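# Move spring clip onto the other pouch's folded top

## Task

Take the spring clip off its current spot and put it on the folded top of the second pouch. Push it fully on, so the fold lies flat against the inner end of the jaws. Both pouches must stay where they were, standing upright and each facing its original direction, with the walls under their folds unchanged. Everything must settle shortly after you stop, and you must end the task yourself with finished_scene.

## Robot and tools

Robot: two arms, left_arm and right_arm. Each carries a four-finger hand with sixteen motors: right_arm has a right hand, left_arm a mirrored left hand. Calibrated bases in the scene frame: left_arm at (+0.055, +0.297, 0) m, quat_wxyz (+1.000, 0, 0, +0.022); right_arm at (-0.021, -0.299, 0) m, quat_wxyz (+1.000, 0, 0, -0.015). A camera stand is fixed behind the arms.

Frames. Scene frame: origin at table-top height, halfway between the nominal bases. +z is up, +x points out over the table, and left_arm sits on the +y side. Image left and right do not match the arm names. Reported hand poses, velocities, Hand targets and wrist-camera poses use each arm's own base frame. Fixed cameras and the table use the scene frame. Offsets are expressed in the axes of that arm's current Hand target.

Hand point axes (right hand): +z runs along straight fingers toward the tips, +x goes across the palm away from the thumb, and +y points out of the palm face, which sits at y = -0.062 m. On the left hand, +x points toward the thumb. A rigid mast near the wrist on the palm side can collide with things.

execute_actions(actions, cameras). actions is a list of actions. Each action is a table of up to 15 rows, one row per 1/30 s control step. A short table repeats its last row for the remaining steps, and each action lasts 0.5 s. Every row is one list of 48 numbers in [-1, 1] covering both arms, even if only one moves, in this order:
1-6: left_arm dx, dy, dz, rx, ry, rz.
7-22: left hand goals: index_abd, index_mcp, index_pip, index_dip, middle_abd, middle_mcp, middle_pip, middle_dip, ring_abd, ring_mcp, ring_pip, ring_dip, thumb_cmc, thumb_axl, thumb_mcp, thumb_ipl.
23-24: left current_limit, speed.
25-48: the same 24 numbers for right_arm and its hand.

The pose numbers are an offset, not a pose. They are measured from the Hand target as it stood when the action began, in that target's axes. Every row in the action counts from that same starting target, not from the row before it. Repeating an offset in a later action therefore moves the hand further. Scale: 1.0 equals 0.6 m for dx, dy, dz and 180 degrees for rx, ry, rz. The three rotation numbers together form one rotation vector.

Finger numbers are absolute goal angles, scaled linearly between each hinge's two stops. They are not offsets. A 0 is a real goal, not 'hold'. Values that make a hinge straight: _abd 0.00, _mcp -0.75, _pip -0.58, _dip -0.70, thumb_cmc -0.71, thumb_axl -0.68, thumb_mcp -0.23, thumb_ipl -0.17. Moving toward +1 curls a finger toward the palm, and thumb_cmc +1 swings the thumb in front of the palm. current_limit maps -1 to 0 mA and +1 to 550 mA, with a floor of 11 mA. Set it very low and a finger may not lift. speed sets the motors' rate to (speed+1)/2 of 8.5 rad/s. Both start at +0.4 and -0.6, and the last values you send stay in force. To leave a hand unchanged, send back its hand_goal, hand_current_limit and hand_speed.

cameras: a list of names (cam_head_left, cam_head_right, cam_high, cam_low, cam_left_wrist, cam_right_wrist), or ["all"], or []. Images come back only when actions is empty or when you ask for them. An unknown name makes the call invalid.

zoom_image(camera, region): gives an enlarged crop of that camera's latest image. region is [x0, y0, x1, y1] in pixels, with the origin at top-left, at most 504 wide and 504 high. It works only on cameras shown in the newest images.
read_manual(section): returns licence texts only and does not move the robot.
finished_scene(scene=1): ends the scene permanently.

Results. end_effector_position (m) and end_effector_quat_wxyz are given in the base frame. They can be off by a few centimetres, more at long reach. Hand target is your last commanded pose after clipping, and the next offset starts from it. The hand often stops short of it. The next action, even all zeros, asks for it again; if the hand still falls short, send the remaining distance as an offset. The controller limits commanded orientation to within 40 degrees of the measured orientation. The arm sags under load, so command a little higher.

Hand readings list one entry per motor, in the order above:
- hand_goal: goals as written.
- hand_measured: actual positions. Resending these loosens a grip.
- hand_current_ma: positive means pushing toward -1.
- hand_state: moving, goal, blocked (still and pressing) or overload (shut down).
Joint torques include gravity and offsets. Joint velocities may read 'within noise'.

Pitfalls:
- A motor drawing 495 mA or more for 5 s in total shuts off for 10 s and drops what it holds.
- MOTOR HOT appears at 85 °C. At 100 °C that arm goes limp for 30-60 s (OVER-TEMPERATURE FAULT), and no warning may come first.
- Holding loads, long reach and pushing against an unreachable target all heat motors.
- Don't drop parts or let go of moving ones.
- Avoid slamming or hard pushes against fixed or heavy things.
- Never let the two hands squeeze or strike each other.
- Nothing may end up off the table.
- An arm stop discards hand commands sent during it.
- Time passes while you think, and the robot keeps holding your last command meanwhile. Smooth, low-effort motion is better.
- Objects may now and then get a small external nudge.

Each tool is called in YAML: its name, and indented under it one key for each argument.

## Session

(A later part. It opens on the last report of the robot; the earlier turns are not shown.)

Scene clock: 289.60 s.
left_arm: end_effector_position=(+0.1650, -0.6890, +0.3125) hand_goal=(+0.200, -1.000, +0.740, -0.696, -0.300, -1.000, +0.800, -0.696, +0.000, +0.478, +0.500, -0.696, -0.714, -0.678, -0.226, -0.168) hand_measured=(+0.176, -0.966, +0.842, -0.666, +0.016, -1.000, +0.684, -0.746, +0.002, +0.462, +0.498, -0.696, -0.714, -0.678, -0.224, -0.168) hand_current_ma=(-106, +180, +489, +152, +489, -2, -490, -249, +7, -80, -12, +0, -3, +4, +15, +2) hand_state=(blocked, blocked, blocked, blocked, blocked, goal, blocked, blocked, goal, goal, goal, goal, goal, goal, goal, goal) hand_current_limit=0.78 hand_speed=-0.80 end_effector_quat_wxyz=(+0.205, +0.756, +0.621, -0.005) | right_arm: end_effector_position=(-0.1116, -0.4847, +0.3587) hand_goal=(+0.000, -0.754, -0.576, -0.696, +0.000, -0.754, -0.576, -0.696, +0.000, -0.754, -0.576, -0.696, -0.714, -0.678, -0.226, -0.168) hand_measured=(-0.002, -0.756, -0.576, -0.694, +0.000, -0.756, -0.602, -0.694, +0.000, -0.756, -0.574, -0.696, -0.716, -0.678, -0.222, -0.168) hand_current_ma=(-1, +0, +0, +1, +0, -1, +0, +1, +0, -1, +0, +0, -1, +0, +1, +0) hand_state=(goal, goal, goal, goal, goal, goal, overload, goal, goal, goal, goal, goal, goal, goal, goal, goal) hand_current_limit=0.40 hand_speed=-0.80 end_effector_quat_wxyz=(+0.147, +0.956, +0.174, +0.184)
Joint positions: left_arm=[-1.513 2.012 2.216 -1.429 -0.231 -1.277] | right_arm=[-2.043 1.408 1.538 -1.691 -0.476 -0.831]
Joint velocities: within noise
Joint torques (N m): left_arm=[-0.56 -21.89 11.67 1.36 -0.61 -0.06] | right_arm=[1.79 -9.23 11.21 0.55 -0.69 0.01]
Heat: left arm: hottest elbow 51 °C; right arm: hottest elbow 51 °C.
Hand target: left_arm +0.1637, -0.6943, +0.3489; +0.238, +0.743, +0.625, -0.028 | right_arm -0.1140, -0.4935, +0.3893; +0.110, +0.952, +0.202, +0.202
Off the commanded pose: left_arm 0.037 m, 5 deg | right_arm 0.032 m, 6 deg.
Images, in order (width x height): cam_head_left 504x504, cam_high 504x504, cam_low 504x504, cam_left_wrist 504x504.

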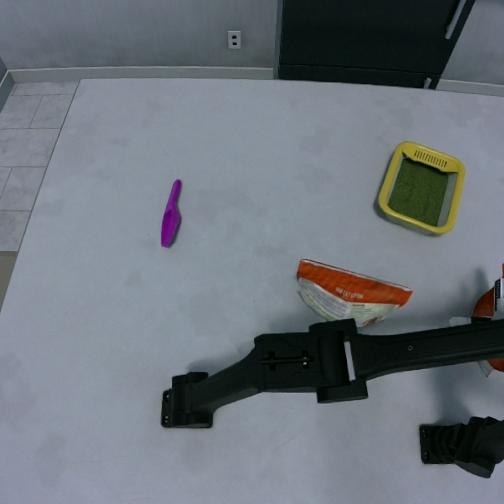

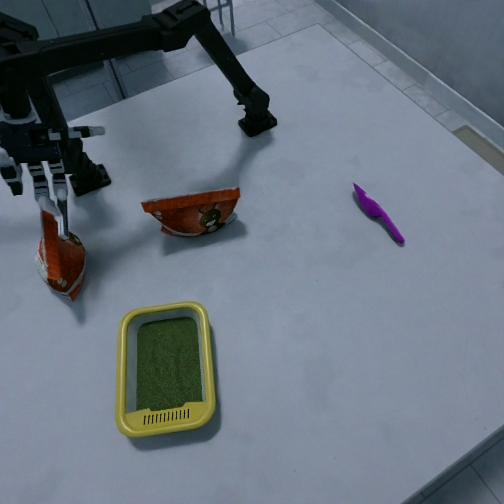

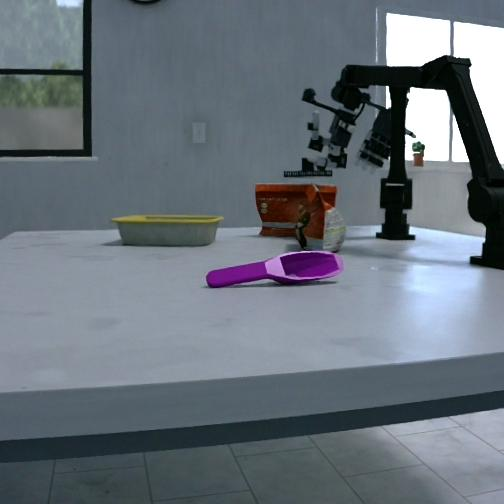

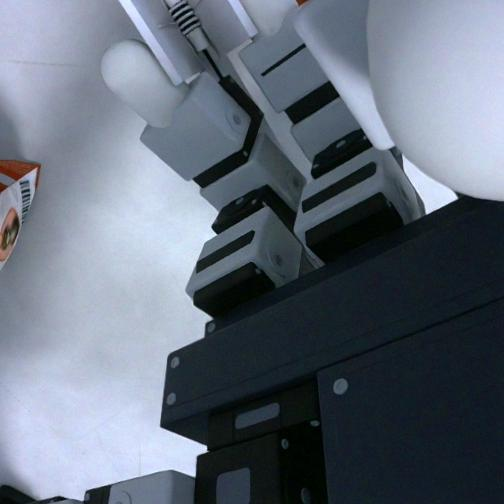

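execute_actions:
  actions:
    - [[-0.02,-0.002,0.007,0,0,0,0.2,-1.0,0.74,-0.696,-0.3,-1.0,0.8,-0.696,0,0.479,0.5,-0.696,-0.714,-0.678,-0.226,-0.168,0.78,-0.8,0,0,0,0,0,0,0,-0.754,-0.576,-0.696,0,-0.754,-0.576,-0.696,0,-0.754,-0.576,-0.696,-0.714,-0.678,-0.226,-0.168,0.4,-0.8]]
    - [[-0.02,-0.002,0.007,0,0,0,0.2,-1.0,0.74,-0.696,-0.3,-1.0,0.8,-0.696,0,0.479,0.5,-0.696,-0.714,-0.678,-0.226,-0.168,0.78,-0.8,0,0,0,0,0,0,0,-0.754,-0.576,-0.696,0,-0.754,-0.576,-0.696,0,-0.754,-0.576,-0.696,-0.714,-0.678,-0.226,-0.168,0.4,-0.8]]
  cameras: ["cam_high","cam_low"]

zoom_image:
  camera: "cam_high"
  region: [30, 190, 90, 250]

zoom_image:
  camera: "cam_low"
  region: [240, 140, 350, 230]

Scene clock: 292.93 s.
left_arm: end_effector_position=(+0.1663, -0.7126, +0.3212) hand_goal=(+0.200, -1.000, +0.740, -0.696, -0.300, -1.000, +0.800, -0.696, +0.000, +0.478, +0.500, -0.696, -0.714, -0.678, -0.226, -0.168) hand_measured=(+0.176, -0.966, +0.842, -0.666, +0.016, -1.000, +0.684, -0.746, +0.002, +0.462, +0.498, -0.696, -0.714, -0.678, -0.224, -0.168) hand_current_ma=(-106, +180, +489, +152, +489, -2, -490, -249, +7, -80, -12, +0, -3, +4, +15, +2) hand_state=(blocked, blocked, blocked, blocked, blocked, goal, blocked, blocked, goal, goal, goal, goal, goal, goal, goal, goal) hand_current_limit=0.78 hand_speed=-0.80 end_effector_quat_wxyz=(+0.217, +0.751, +0.624, -0.012) | right_arm: end_effector_position=(-0.1116, -0.4847, +0.3587) hand_goal=(+0.000, -0.754, -0.576, -0.696, +0.000, -0.754, -0.576, -0.696, +0.000, -0.754, -0.576, -0.696, -0.714, -0.678, -0.226, -0.168) hand_measured=(-0.002, -0.756, -0.576, -0.694, +0.000, -0.756, -0.602, -0.694, +0.000, -0.756, -0.574, -0.696, -0.716, -0.678, -0.222, -0.168) hand_current_ma=(-1, +0, +0, +1, +0, -1, +0, +1, +0, -1, +0, +0, -1, +0, +1, +0) hand_state=(goal, goal, goal, goal, goal, goal, overload, goal, goal, goal, goal, goal, goal, goal, goal, goal) hand_current_limit=0.40 hand_speed=-0.80 end_effector_quat_wxyz=(+0.147, +0.956, +0.174, +0.184)
Joint positions: left_arm=[-1.514 2.094 2.367 -1.47 -0.236 -1.285] | right_arm=[-2.043 1.408 1.538 -1.691 -0.476 -0.831]
Joint velocities: left_arm=[within noise] | right_arm=[-0.005 -0.015 0.012 0.007 -0.154 -0.066]
Joint torques (N m): left_arm=[-1.03 -21.13 12.96 0.51 -0.59 -0.05] | right_arm=[1.49 -9.05 11.19 0.54 -0.69 0]
Heat: left arm: hottest elbow 51 °C; right arm: hottest elbow 51 °C.
Hand target: left_arm +0.1585, -0.7193, +0.3487; +0.238, +0.743, +0.625, -0.028 | right_arm -0.1140, -0.4935, +0.3893; +0.110, +0.952, +0.202, +0.202
Off the commanded pose: left_arm 0.030 m, 3 deg | right_arm 0.032 m, 6 deg.
joint sent to its limit (right arm) — joint 4 (wrist pitch), lower limit. The joint targets are off in orientation, not in position.
Images, in order (width x height): cam_high 504x504, cam_low 504x504.

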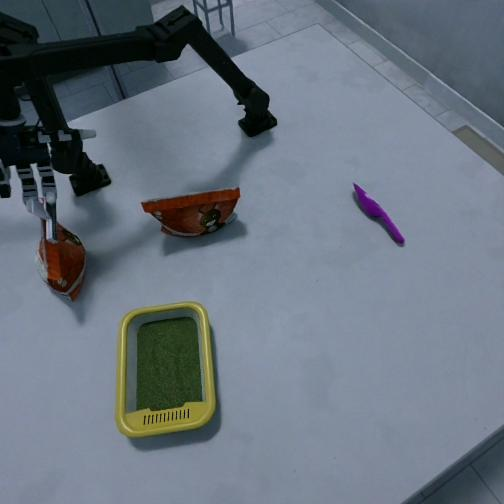

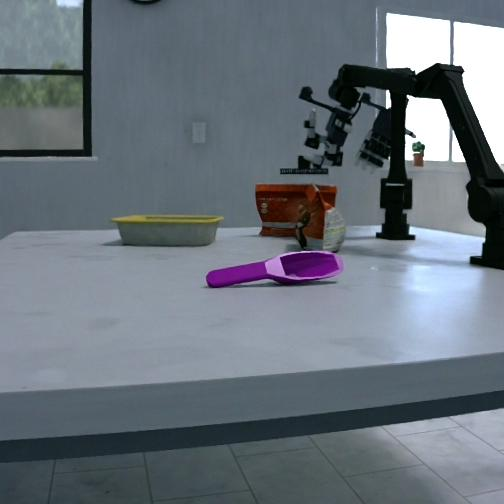

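Scaled by 8.400 from the camera's 504x504 image, which has a finer 720x720 frame.

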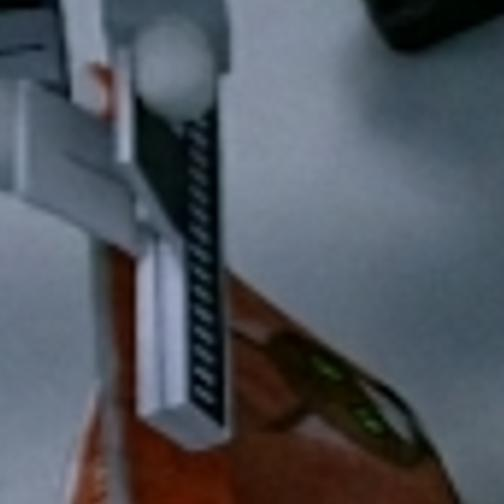

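Scaled by 4.582 from the camera's 504x504 image, which has a finer 720x720 frame.

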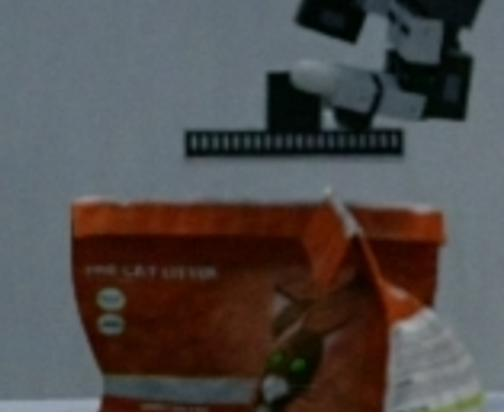

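zoom_image:
  camera: "cam_high"
  region: [30, 225, 80, 305]

execute_actions:
  actions: []
  cameras: ["cam_left_wrist","cam_right_wrist","cam_head_right"]

Scaled by 6.300 from the camera's 504x504 image, which has a finer 720x720 frame.

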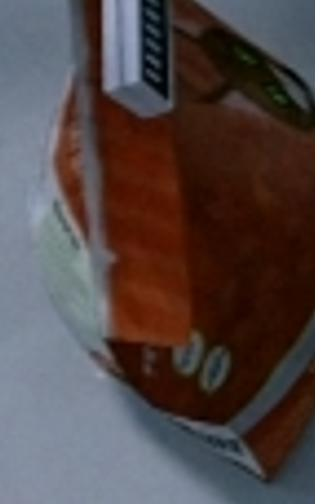

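Scene clock: 293.33 s.
left_arm: end_effector_position=(+0.1663, -0.7126, +0.3212) hand_goal=(+0.200, -1.000, +0.740, -0.696, -0.300, -1.000, +0.800, -0.696, +0.000, +0.478, +0.500, -0.696, -0.714, -0.678, -0.226, -0.168) hand_measured=(+0.176, -0.966, +0.842, -0.666, +0.016, -1.000, +0.684, -0.746, +0.002, +0.462, +0.498, -0.696, -0.714, -0.678, -0.224, -0.168) hand_current_ma=(-106, +180, +489, +152, +489, -2, -489, -249, +7, -80, -12, +0, -3, +4, +15, +2) hand_state=(blocked, blocked, blocked, blocked, blocked, goal, blocked, blocked, goal, goal, goal, goal, goal, goal, goal, goal) hand_current_limit=0.78 hand_speed=-0.80 end_effector_quat_wxyz=(+0.217, +0.751, +0.624, -0.012) | right_arm: end_effector_position=(-0.1116, -0.4847, +0.3587) hand_goal=(+0.000, -0.754, -0.576, -0.696, +0.000, -0.754, -0.576, -0.696, +0.000, -0.754, -0.576, -0.696, -0.714, -0.678, -0.226, -0.168) hand_measured=(-0.002, -0.756, -0.576, -0.694, +0.000, -0.756, -0.602, -0.694, +0.000, -0.756, -0.574, -0.696, -0.716, -0.678, -0.222, -0.168) hand_current_ma=(-1, +0, +0, +1, +0, -1, +0, +1, +0, -1, +0, +0, -1, +0, +1, +0) hand_state=(goal, goal, goal, goal, goal, goal, overload, goal, goal, goal, goal, goal, goal, goal, goal, goal) hand_current_limit=0.40 hand_speed=-0.80 end_effector_quat_wxyz=(+0.147, +0.956, +0.174, +0.184)
Joint positions: left_arm=[-1.514 2.094 2.367 -1.47 -0.236 -1.285] | right_arm=[-2.043 1.408 1.538 -1.691 -0.476 -0.831]
Joint velocities: within noise
Joint torques (N m): left_arm=[-1.2 -21.13 12.97 0.53 -0.6 -0.06] | right_arm=[1.08 -8.64 11.33 0.42 -0.72 0.02]
Heat: left arm: hottest elbow 51 °C; right arm: hottest elbow 51 °C.
Hand target: left_arm +0.1585, -0.7193, +0.3487; +0.238, +0.743, +0.625, -0.028 | right_arm -0.1140, -0.4935, +0.3893; +0.110, +0.952, +0.202, +0.202
Off the commanded pose: left_arm 0.030 m, 3 deg | right_arm 0.032 m, 6 deg.
Images, in order (width x height): cam_head_right 504x504, cam_left_wrist 504x504, cam_right_wrist 504x504.

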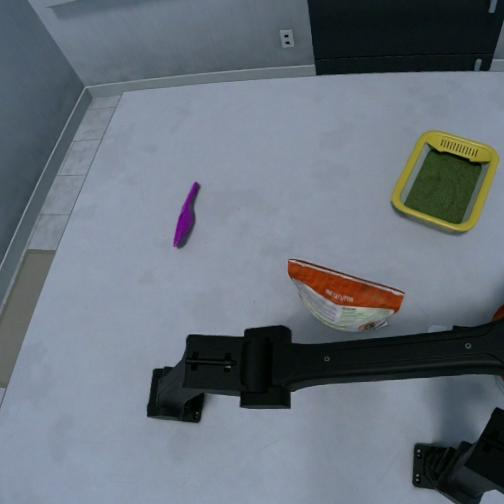

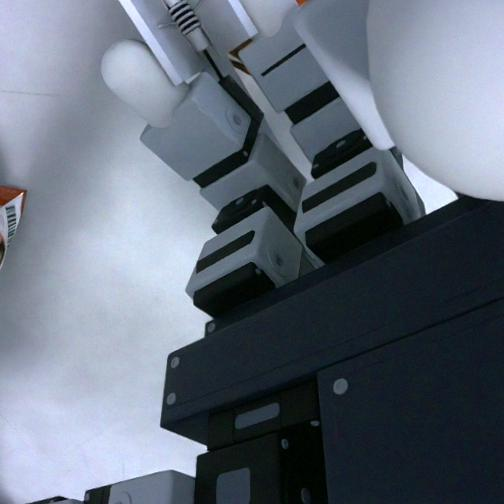

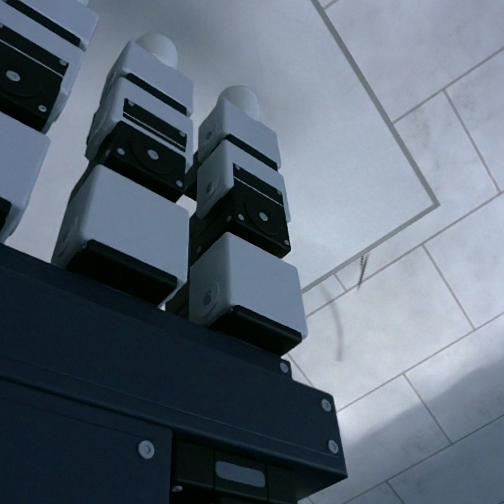

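execute_actions:
  actions: []
  cameras: ["cam_high","cam_low"]

zoom_image:
  camera: "cam_high"
  region: [42, 225, 66, 249]

Scene clock: 293.83 s.
left_arm: end_effector_position=(+0.1663, -0.7126, +0.3212) hand_goal=(+0.200, -1.000, +0.740, -0.696, -0.300, -1.000, +0.800, -0.696, +0.000, +0.478, +0.500, -0.696, -0.714, -0.678, -0.226, -0.168) hand_measured=(+0.176, -0.966, +0.842, -0.666, +0.016, -1.000, +0.684, -0.746, +0.002, +0.462, +0.498, -0.696, -0.714, -0.678, -0.224, -0.168) hand_current_ma=(-106, +180, +489, +152, +489, -2, -489, -249, +7, -80, -12, +0, -3, +4, +15, +2) hand_state=(blocked, blocked, blocked, blocked, blocked, goal, blocked, blocked, goal, goal, goal, goal, goal, goal, goal, goal) hand_current_limit=0.78 hand_speed=-0.80 end_effector_quat_wxyz=(+0.217, +0.751, +0.624, -0.012) | right_arm: end_effector_position=(-0.1116, -0.4847, +0.3587) hand_goal=(+0.000, -0.754, -0.576, -0.696, +0.000, -0.754, -0.576, -0.696, +0.000, -0.754, -0.576, -0.696, -0.714, -0.678, -0.226, -0.168) hand_measured=(-0.002, -0.756, -0.576, -0.694, +0.000, -0.756, -0.602, -0.694, +0.000, -0.756, -0.574, -0.696, -0.716, -0.678, -0.222, -0.168) hand_current_ma=(-1, +0, +0, +1, +0, -1, +0, +1, +0, -1, +0, +0, -1, +0, +1, +0) hand_state=(goal, goal, goal, goal, goal, goal, overload, goal, goal, goal, goal, goal, goal, goal, goal, goal) hand_current_limit=0.40 hand_speed=-0.80 end_effector_quat_wxyz=(+0.147, +0.956, +0.174, +0.184)
Joint positions: left_arm=[-1.514 2.094 2.367 -1.47 -0.236 -1.285] | right_arm=[-2.043 1.408 1.538 -1.691 -0.476 -0.831]
Joint velocities: within noise
Joint torques (N m): left_arm=[-1.08 -21.13 12.98 0.51 -0.59 -0.05] | right_arm=[1.85 -9.05 11.36 0.59 -0.67 0.02]
Heat: left arm: hottest elbow 51 °C; right arm: hottest elbow 51 °C.
Hand target: left_arm +0.1585, -0.7193, +0.3487; +0.238, +0.743, +0.625, -0.028 | right_arm -0.1140, -0.4935, +0.3893; +0.110, +0.952, +0.202, +0.202
Off the commanded pose: left_arm 0.030 m, 3 deg | right_arm 0.032 m, 6 deg.
Images, in order (width x height): cam_high 504x504, cam_low 504x504.

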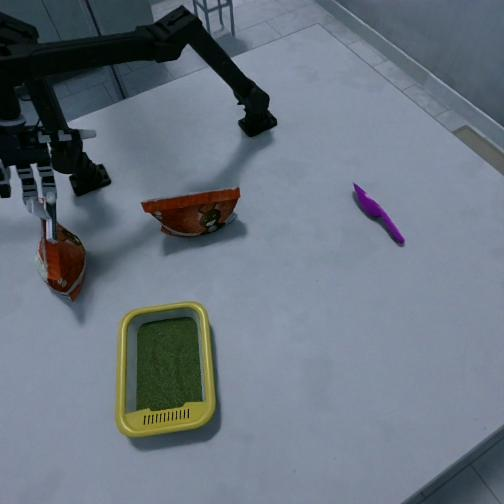

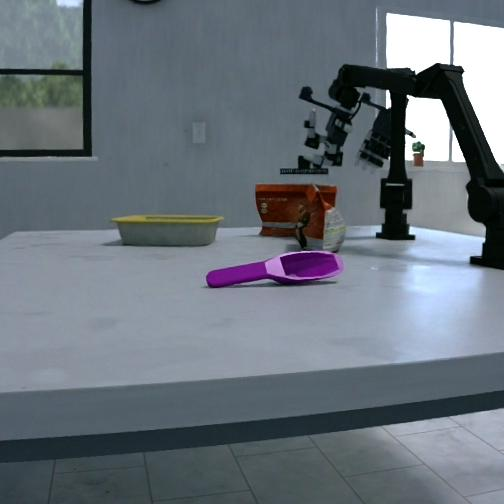

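Scaled by 21.000 from the camera's 504x504 image, which has a finer 720x720 frame.

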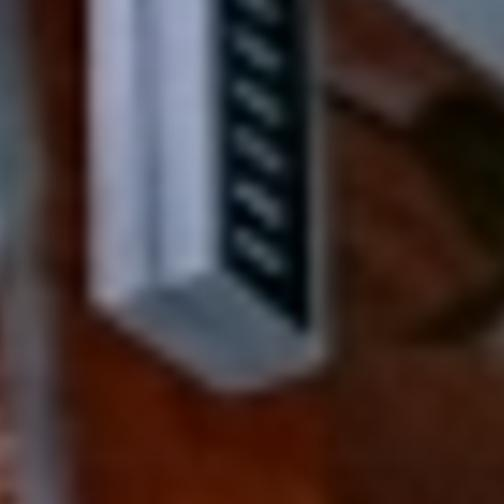

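execute_actions:
  actions:
    - [[-0.0225,0.0023,0.017,-0.0004,-0.0131,-0.0046,0.2,-1.0,0.74,-0.696,-0.3,-1.0,0.8,-0.696,0,0.479,0.5,-0.696,-0.714,-0.678,-0.226,-0.168,0.78,-0.8,0,0,0,0,0,0,0,-0.754,-0.576,-0.696,0,-0.754,-0.576,-0.696,0,-0.754,-0.576,-0.696,-0.714,-0.678,-0.226,-0.168,0.4,-0.8]]
    - [[-0.0225,0.0023,0.017,-0.0004,-0.0131,-0.0046,0.2,-1.0,0.74,-0.696,-0.3,-1.0,0.8,-0.696,0,0.479,0.5,-0.696,-0.714,-0.678,-0.226,-0.168,0.78,-0.8,0,0,0,0,0,0,0,-0.754,-0.576,-0.696,0,-0.754,-0.576,-0.696,0,-0.754,-0.576,-0.696,-0.714,-0.678,-0.226,-0.168,0.4,-0.8]]
  cameras: ["cam_high","cam_low"]

zoom_image:
  camera: "cam_high"
  region: [30, 205, 90, 265]

zoom_image:
  camera: "cam_low"
  region: [240, 140, 350, 230]

Scene clock: 296.03 s.
left_arm: end_effector_position=(+0.1656, -0.7405, +0.3135) hand_goal=(+0.200, -1.000, +0.740, -0.696, -0.300, -1.000, +0.800, -0.696, +0.000, +0.478, +0.500, -0.696, -0.714, -0.678, -0.226, -0.168) hand_measured=(+0.176, -0.966, +0.842, -0.666, +0.016, -1.000, +0.684, -0.746, +0.002, +0.462, +0.498, -0.696, -0.714, -0.678, -0.224, -0.168) hand_current_ma=(-106, +180, +489, +152, +489, -2, -489, -249, +7, -80, -12, +0, -3, +4, +15, +2) hand_state=(blocked, blocked, blocked, blocked, blocked, goal, blocked, blocked, goal, goal, goal, goal, goal, goal, goal, goal) hand_current_limit=0.78 hand_speed=-0.80 end_effector_quat_wxyz=(+0.237, +0.744, +0.624, -0.036) | right_arm: end_effector_position=(-0.1116, -0.4847, +0.3587) hand_goal=(+0.000, -0.754, -0.576, -0.696, +0.000, -0.754, -0.576, -0.696, +0.000, -0.754, -0.576, -0.696, -0.714, -0.678, -0.226, -0.168) hand_measured=(-0.002, -0.756, -0.576, -0.694, +0.000, -0.756, -0.602, -0.694, +0.000, -0.756, -0.574, -0.696, -0.716, -0.678, -0.222, -0.168) hand_current_ma=(-1, +0, +0, +1, +0, -1, +0, +1, +0, -1, +0, +0, -1, +0, +1, +0) hand_state=(goal, goal, goal, goal, goal, goal, overload, goal, goal, goal, goal, goal, goal, goal, goal, goal) hand_current_limit=0.40 hand_speed=-0.80 end_effector_quat_wxyz=(+0.147, +0.956, +0.174, +0.184)
Joint positions: left_arm=[-1.514 2.15 2.43 -1.417 -0.221 -1.29] | right_arm=[-2.043 1.408 1.538 -1.691 -0.476 -0.831]
Joint torques (N m): left_arm=[-0.97 -21.71 13.16 1.54 -0.32 -0.04] | right_arm=[1.49 -9.05 11.25 0.46 -0.68 -0.01]
Heat: left arm: hottest elbow 51 °C; right arm: hottest elbow 51 °C.
Hand target: left_arm +0.1603, -0.7524, +0.3413; +0.264, +0.732, +0.625, -0.061 | right_arm -0.1140, -0.4935, +0.3893; +0.110, +0.952, +0.202, +0.202
Off the commanded pose: left_arm 0.031 m, 4 deg | right_arm 0.032 m, 6 deg.
joint sent to its limit (right arm) — joint 4 (wrist pitch), lower limit. The joint targets are off in orientation, not in position.
Images, in order (width x height): cam_high 504x504, cam_low 504x504.

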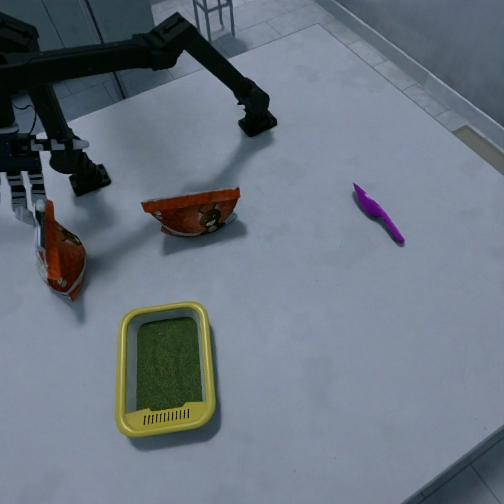

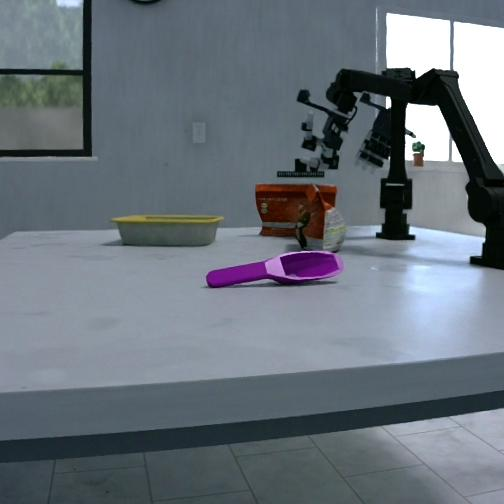

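Scaled by 8.400 from the camera's 504x504 image, which has a finer 720x720 frame.

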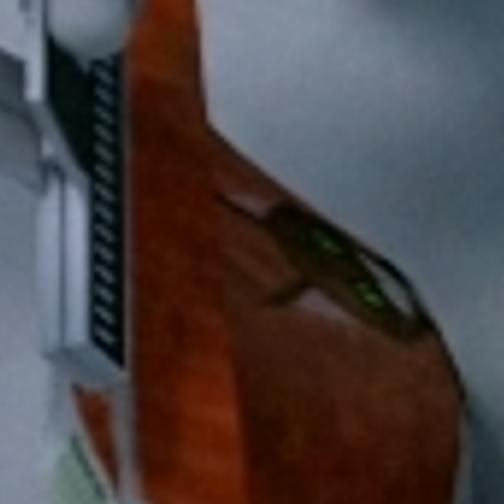

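Scaled by 4.582 from the camera's 504x504 image, which has a finer 720x720 frame.

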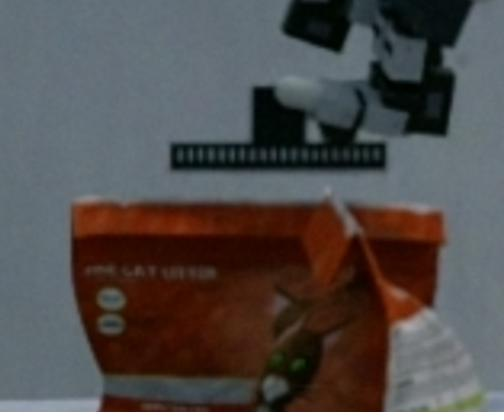

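zoom_image:
  camera: "cam_high"
  region: [28, 235, 58, 265]

Scaled by 16.800 from the camera's 504x504 image, which has a finer 720x720 frame.

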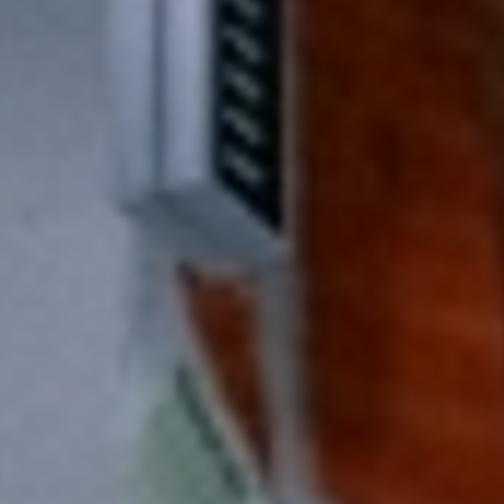

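execute_actions:
  actions:
    - [[-0.0005,-0.006,0.0177,-0.007,0.0052,-0.0142,0.2,-1.0,0.74,-0.696,-0.3,-1.0,0.8,-0.696,0,0.479,0.5,-0.696,-0.714,-0.678,-0.226,-0.168,0.78,-0.8,0,0,0,0,0,0,0,-0.754,-0.576,-0.696,0,-0.754,-0.576,-0.696,0,-0.754,-0.576,-0.696,-0.714,-0.678,-0.226,-0.168,0.4,-0.8]]
  cameras: ["cam_high","cam_low"]

zoom_image:
  camera: "cam_high"
  region: [28, 205, 78, 265]

zoom_image:
  camera: "cam_low"
  region: [250, 150, 350, 210]

Scene clock: 298.60 s.
left_arm: end_effector_position=(+0.1685, -0.7506, +0.3030) hand_goal=(+0.200, -1.000, +0.740, -0.696, -0.300, -1.000, +0.800, -0.696, +0.000, +0.478, +0.500, -0.696, -0.714, -0.678, -0.226, -0.168) hand_measured=(+0.176, -0.966, +0.842, -0.666, +0.016, -1.000, +0.684, -0.746, +0.002, +0.462, +0.498, -0.696, -0.714, -0.678, -0.224, -0.168) hand_current_ma=(-106, +180, +489, +152, +489, -2, -490, -249, +7, -79, -12, +0, -3, +4, +15, +2) hand_state=(blocked, blocked, blocked, blocked, blocked, goal, blocked, blocked, goal, goal, goal, goal, goal, goal, goal, goal) hand_current_limit=0.78 hand_speed=-0.80 end_effector_quat_wxyz=(+0.245, +0.724, +0.644, -0.036) | right_arm: end_effector_position=(-0.1116, -0.4847, +0.3587) hand_goal=(+0.000, -0.754, -0.576, -0.696, +0.000, -0.754, -0.576, -0.696, +0.000, -0.754, -0.576, -0.696, -0.714, -0.678, -0.226, -0.168) hand_measured=(-0.002, -0.756, -0.576, -0.694, +0.000, -0.756, -0.602, -0.694, +0.000, -0.756, -0.574, -0.696, -0.716, -0.678, -0.222, -0.168) hand_current_ma=(-1, +0, +0, +1, +0, -1, +0, +1, +0, -1, +0, +0, -1, +0, +1, +0) hand_state=(goal, goal, goal, goal, goal, goal, overload, goal, goal, goal, goal, goal, goal, goal, goal, goal) hand_current_limit=0.40 hand_speed=-0.80 end_effector_quat_wxyz=(+0.147, +0.956, +0.174, +0.184)
Joint positions: left_arm=[-1.515 2.203 2.492 -1.417 -0.242 -1.343] | right_arm=[-2.043 1.408 1.538 -1.691 -0.476 -0.831]
Joint torques (N m): left_arm=[-1.32 -22.53 13.14 0.7 -0.59 -0.04] | right_arm=[1.2 -9.35 11.14 0.47 -0.74 0]
Heat: left arm: hottest elbow 51 °C; right arm: hottest elbow 51 °C.
Hand target: left_arm +0.1593, -0.7573, +0.3315; +0.266, +0.716, +0.644, -0.054 | right_arm -0.1140, -0.4935, +0.3893; +0.110, +0.952, +0.202, +0.202
Off the commanded pose: left_arm 0.030 m, 3 deg | right_arm 0.032 m, 6 deg.
joint sent to its limit (right arm) — joint 4 (wrist pitch), lower limit. The joint targets are off in orientation, not in position.
Images, in order (width x height): cam_high 504x504, cam_low 504x504.

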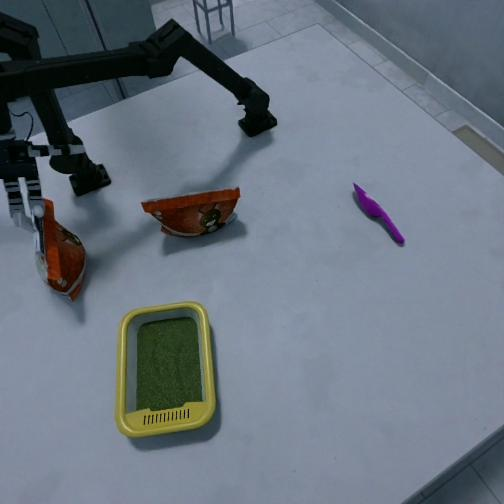

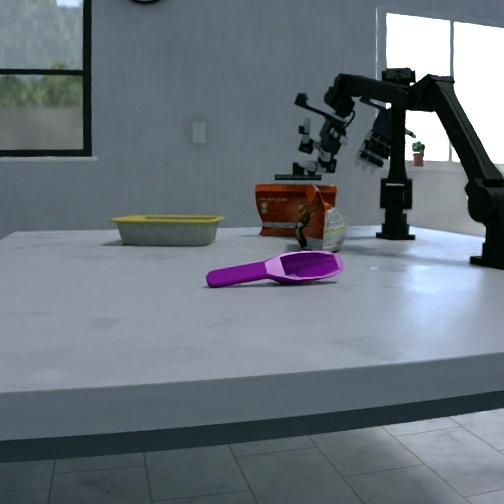

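Scaled by 8.400 from the camera's 504x504 image, which has a finer 720x720 frame.

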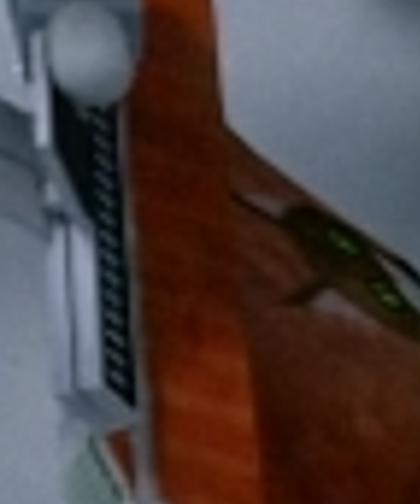

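Scaled by 5.040 from the camera's 504x504 image, which has a finer 720x720 frame.

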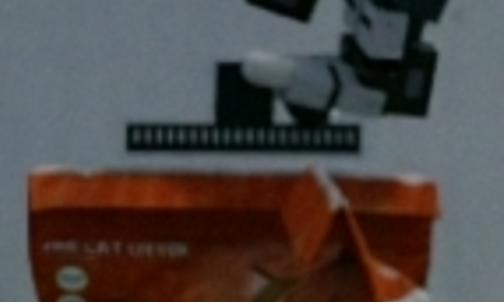

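zoom_image:
  camera: "cam_high"
  region: [28, 240, 58, 270]

Scaled by 16.800 from the camera's 504x504 image, which has a finer 720x720 frame.

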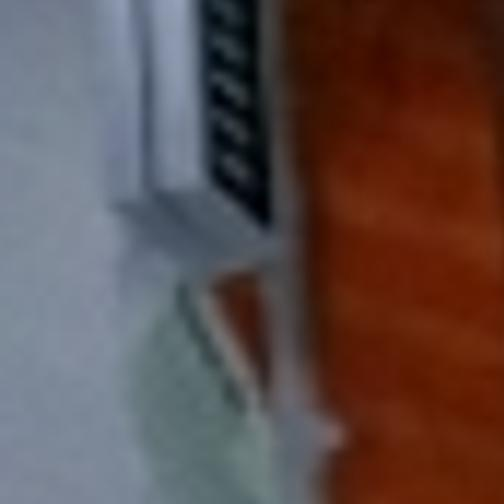

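zoom_image:
  camera: "cam_high"
  region: [32, 260, 62, 290]

zoom_image:
  camera: "cam_high"
  region: [135, 180, 185, 230]

Scaled by 16.800 from the camera's 504x504 image, which has a finer 720x720 frame.

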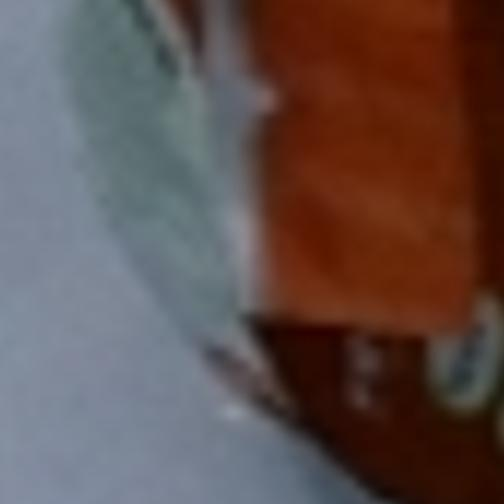

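Scaled by 10.080 from the camera's 504x504 image, which has a finer 720x720 frame.

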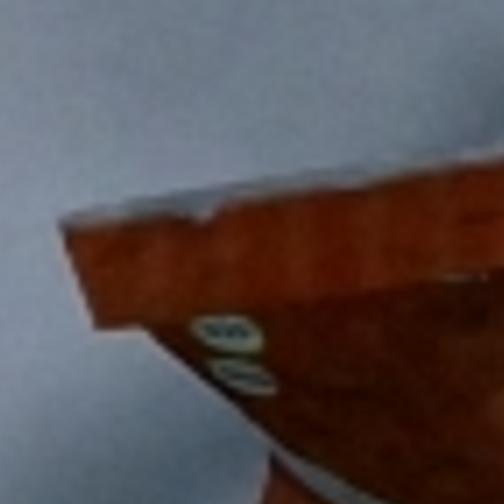

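execute_actions:
  actions:
    - [[0.0088,-0.0067,-0.0008,-0.0035,0.0026,-0.0071,0.3,-1.0,0.74,-0.696,-0.4,-1.0,0.8,-0.696,0,0.479,0.5,-0.696,-0.714,-0.678,-0.226,-0.168,1.0,-0.8,0,0,0,0,0,0,0,-0.754,-0.576,-0.696,0,-0.754,-0.576,-0.696,0,-0.754,-0.576,-0.696,-0.714,-0.678,-0.226,-0.168,0.4,-0.8]]
    - [[0,0,0,0,0,0,0.3,-1.0,0.74,-0.696,-0.4,-1.0,0.8,-0.696,0,0.479,0.5,-0.696,-0.714,-0.678,-0.226,-0.168,1.0,-0.8,0,0,0,0,0,0,0,-0.754,-0.576,-0.696,0,-0.754,-0.576,-0.696,0,-0.754,-0.576,-0.696,-0.714,-0.678,-0.226,-0.168,0.4,-0.8]]
    - [[0,0,0,0,0,0,0.3,-1.0,0.74,-0.696,-0.4,-1.0,0.8,-0.696,0,0.479,0.5,-0.696,-0.714,-0.678,-0.226,-0.168,0.78,-0.8,0,0,0,0,0,0,0,-0.754,-0.576,-0.696,0,-0.754,-0.576,-0.696,0,-0.754,-0.576,-0.696,-0.714,-0.678,-0.226,-0.168,0.4,-0.8]]
  cameras: ["cam_high","cam_low","cam_left_wrist"]

zoom_image:
  camera: "cam_high"
  region: [28, 240, 58, 270]

zoom_image:
  camera: "cam_high"
  region: [28, 205, 78, 265]

zoom_image:
  camera: "cam_low"
  region: [250, 150, 350, 210]

Scene clock: 301.43 s.
left_arm: end_effector_position=(+0.1651, -0.7483, +0.3037) hand_goal=(+0.300, -1.000, +0.740, -0.696, -0.400, -1.000, +0.800, -0.696, +0.000, +0.478, +0.500, -0.696, -0.714, -0.678, -0.226, -0.168) hand_measured=(+0.246, -0.976, +0.856, -0.666, -0.002, -1.000, +0.684, -0.746, +0.002, +0.462, +0.498, -0.696, -0.714, -0.678, -0.224, -0.168) hand_current_ma=(-237, +126, +489, +152, +489, -2, -490, -249, +7, -79, -12, +0, -3, +4, +15, +2) hand_state=(blocked, blocked, blocked, blocked, blocked, goal, blocked, blocked, goal, goal, goal, goal, goal, goal, goal, goal) hand_current_limit=0.78 hand_speed=-0.80 end_effector_quat_wxyz=(+0.249, +0.714, +0.653, -0.035) | right_arm: end_effector_position=(-0.1116, -0.4847, +0.3587) hand_goal=(+0.000, -0.754, -0.576, -0.696, +0.000, -0.754, -0.576, -0.696, +0.000, -0.754, -0.576, -0.696, -0.714, -0.678, -0.226, -0.168) hand_measured=(-0.002, -0.756, -0.576, -0.694, +0.000, -0.756, -0.602, -0.694, +0.000, -0.756, -0.574, -0.696, -0.716, -0.678, -0.222, -0.168) hand_current_ma=(-1, +0, +0, +1, +0, -1, +0, +1, +0, -1, +0, +0, -1, +0, +1, +0) hand_state=(goal, goal, goal, goal, goal, goal, overload, goal, goal, goal, goal, goal, goal, goal, goal, goal) hand_current_limit=0.40 hand_speed=-0.80 end_effector_quat_wxyz=(+0.147, +0.956, +0.174, +0.184)
Joint positions: left_arm=[-1.522 2.203 2.492 -1.417 -0.258 -1.374] | right_arm=[-2.043 1.408 1.538 -1.691 -0.476 -0.831]
Joint torques (N m): left_arm=[-1.14 -22.65 11.99 0.73 -0.61 -0.04] | right_arm=[1.55 -8.76 11.4 0.46 -0.64 0.03]
Heat: left arm: hottest elbow 50 °C; right arm: hottest elbow 51 °C.
Hand target: left_arm +0.1564, -0.7522, +0.3284; +0.266, +0.707, +0.653, -0.051 | right_arm -0.1140, -0.4935, +0.3893; +0.110, +0.952, +0.202, +0.202
Off the commanded pose: left_arm 0.027 m, 3 deg | right_arm 0.032 m, 6 deg.
joint sent to its limit (right arm) — joint 4 (wrist pitch), lower limit. The joint targets are off in orientation, not in position.
Images, in order (width x height): cam_high 504x504, cam_low 504x504, cam_left_wrist 504x504.

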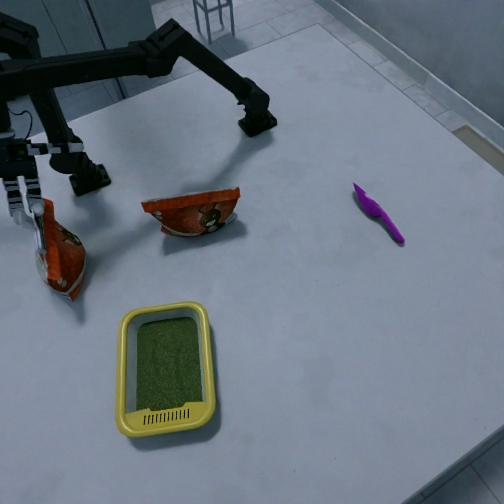

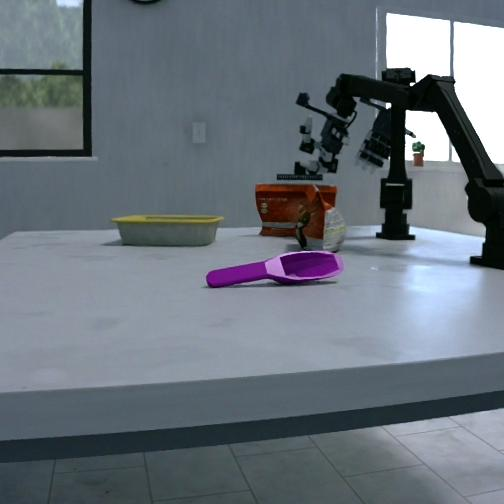

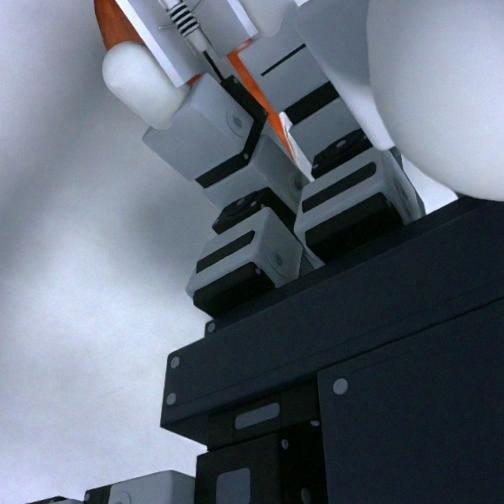

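Scaled by 16.800 from the camera's 504x504 image, which has a finer 720x720 frame.

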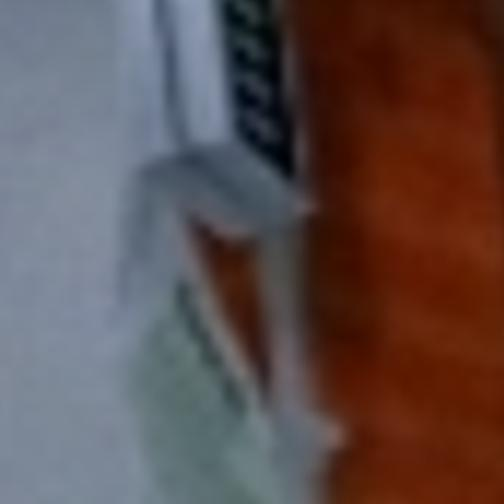

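Scaled by 8.400 from the camera's 504x504 image, which has a finer 720x720 frame.

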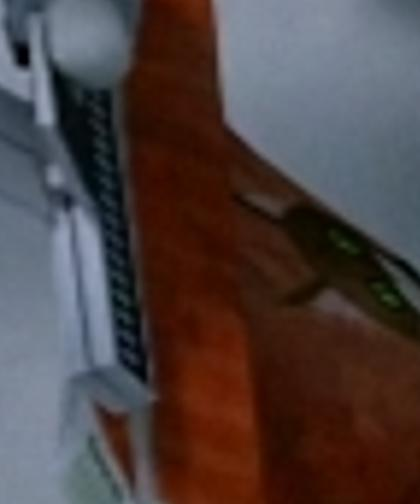

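Scaled by 5.040 from the camera's 504x504 image, which has a finer 720x720 frame.

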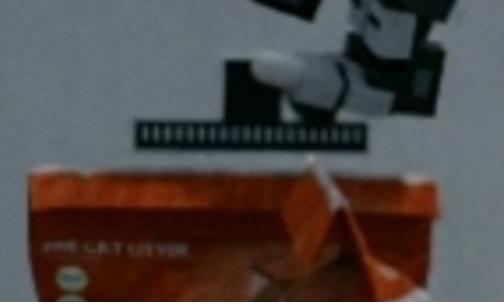

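execute_actions:
  actions:
    - [[0,0,0,0.0013,0.019,0.0128,0.3,-1.0,0.74,-0.696,-0.4,-1.0,0.8,-0.696,0,0.479,0.5,-0.696,-0.714,-0.678,-0.226,-0.168,0.78,-0.8,0,0,0,0,0,0,0,-0.754,-0.576,-0.696,0,-0.754,-0.576,-0.696,0,-0.754,-0.576,-0.696,-0.714,-0.678,-0.226,-0.168,0.4,-0.8]]
  cameras: ["cam_high","cam_low"]

zoom_image:
  camera: "cam_high"
  region: [28, 240, 58, 270]

zoom_image:
  camera: "cam_high"
  region: [28, 205, 78, 265]

zoom_image:
  camera: "cam_low"
  region: [250, 150, 350, 210]

Scene clock: 303.53 s.
left_arm: end_effector_position=(+0.1651, -0.7446, +0.3040) hand_goal=(+0.300, -1.000, +0.740, -0.696, -0.400, -1.000, +0.800, -0.696, +0.000, +0.478, +0.500, -0.696, -0.714, -0.678, -0.226, -0.168) hand_measured=(+0.246, -0.976, +0.856, -0.666, -0.002, -1.000, +0.684, -0.746, +0.002, +0.462, +0.498, -0.696, -0.714, -0.678, -0.224, -0.168) hand_current_ma=(-235, +126, +489, +152, +489, -2, -489, -249, +7, -79, -12, +0, -3, +4, +15, +2) hand_state=(blocked, blocked, blocked, blocked, blocked, goal, blocked, blocked, goal, goal, goal, goal, goal, goal, goal, goal) hand_current_limit=0.78 hand_speed=-0.80 end_effector_quat_wxyz=(+0.229, +0.721, +0.654, -0.013) | right_arm: end_effector_position=(-0.1116, -0.4847, +0.3587) hand_goal=(+0.000, -0.754, -0.576, -0.696, +0.000, -0.754, -0.576, -0.696, +0.000, -0.754, -0.576, -0.696, -0.714, -0.678, -0.226, -0.168) hand_measured=(-0.002, -0.756, -0.576, -0.694, +0.000, -0.756, -0.602, -0.694, +0.000, -0.756, -0.574, -0.696, -0.716, -0.678, -0.222, -0.168) hand_current_ma=(-1, +0, +0, +1, +0, -1, +0, +1, +0, -1, +0, +0, -1, +0, +1, +0) hand_state=(goal, goal, goal, goal, goal, goal, overload, goal, goal, goal, goal, goal, goal, goal, goal, goal) hand_current_limit=0.40 hand_speed=-0.80 end_effector_quat_wxyz=(+0.147, +0.956, +0.174, +0.184)
Joint positions: left_arm=[-1.524 2.267 2.618 -1.54 -0.267 -1.374] | right_arm=[-2.043 1.408 1.538 -1.691 -0.476 -0.831]
Joint torques (N m): left_arm=[-1.38 -22.59 12.78 0.5 -0.64 0.19] | right_arm=[1.79 -8.76 11.29 0.55 -0.67 0.02]
Heat: left arm: hottest elbow 50 °C; right arm: hottest elbow 51 °C.
Hand target: left_arm +0.1564, -0.7523, +0.3285; +0.246, +0.722, +0.646, -0.025 | right_arm -0.1140, -0.4935, +0.3893; +0.110, +0.952, +0.202, +0.202
Off the commanded pose: left_arm 0.027 m, 3 deg | right_arm 0.032 m, 6 deg.
joint sent to its limit (right arm) — joint 4 (wrist pitch), lower limit. The joint targets are off in orientation, not in position.
Images, in order (width x height): cam_high 504x504, cam_low 504x504.

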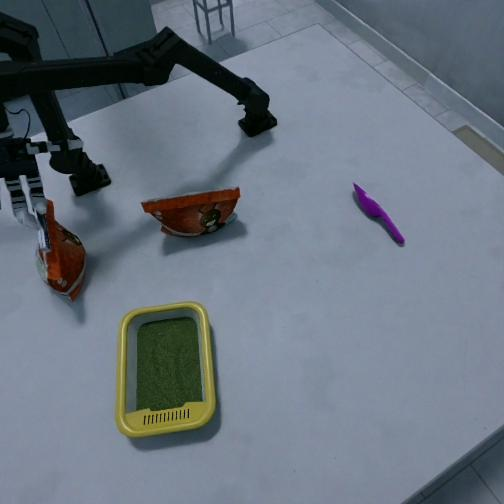

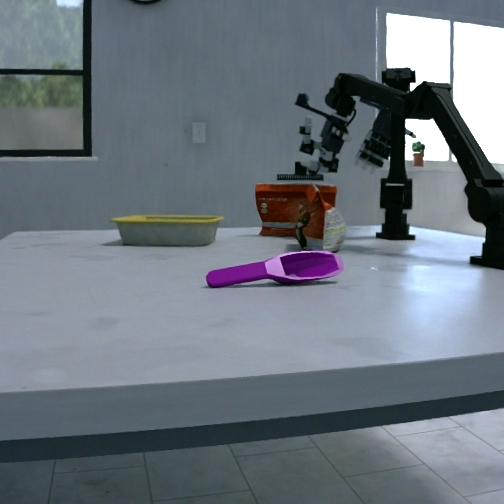

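Scaled by 16.800 from the camera's 504x504 image, which has a finer 720x720 frame.

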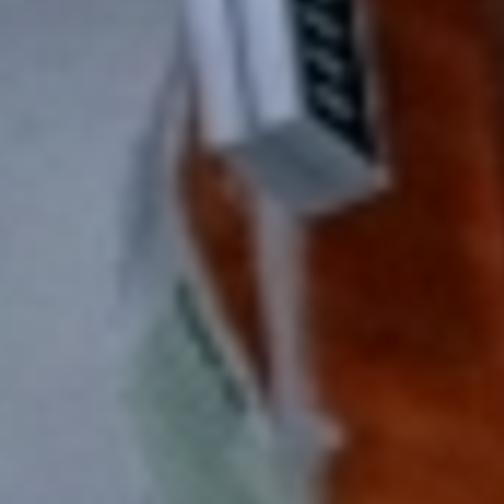

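Scaled by 8.400 from the camera's 504x504 image, which has a finer 720x720 frame.

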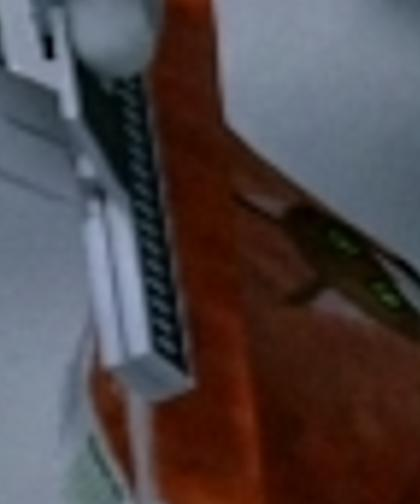

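Scaled by 5.040 from the camera's 504x504 image, which has a finer 720x720 frame.

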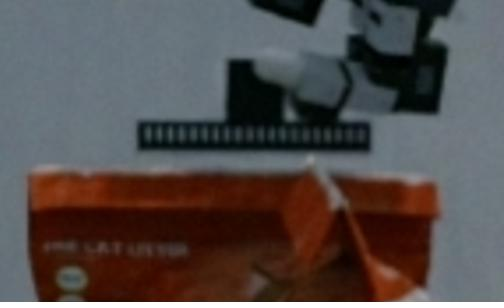

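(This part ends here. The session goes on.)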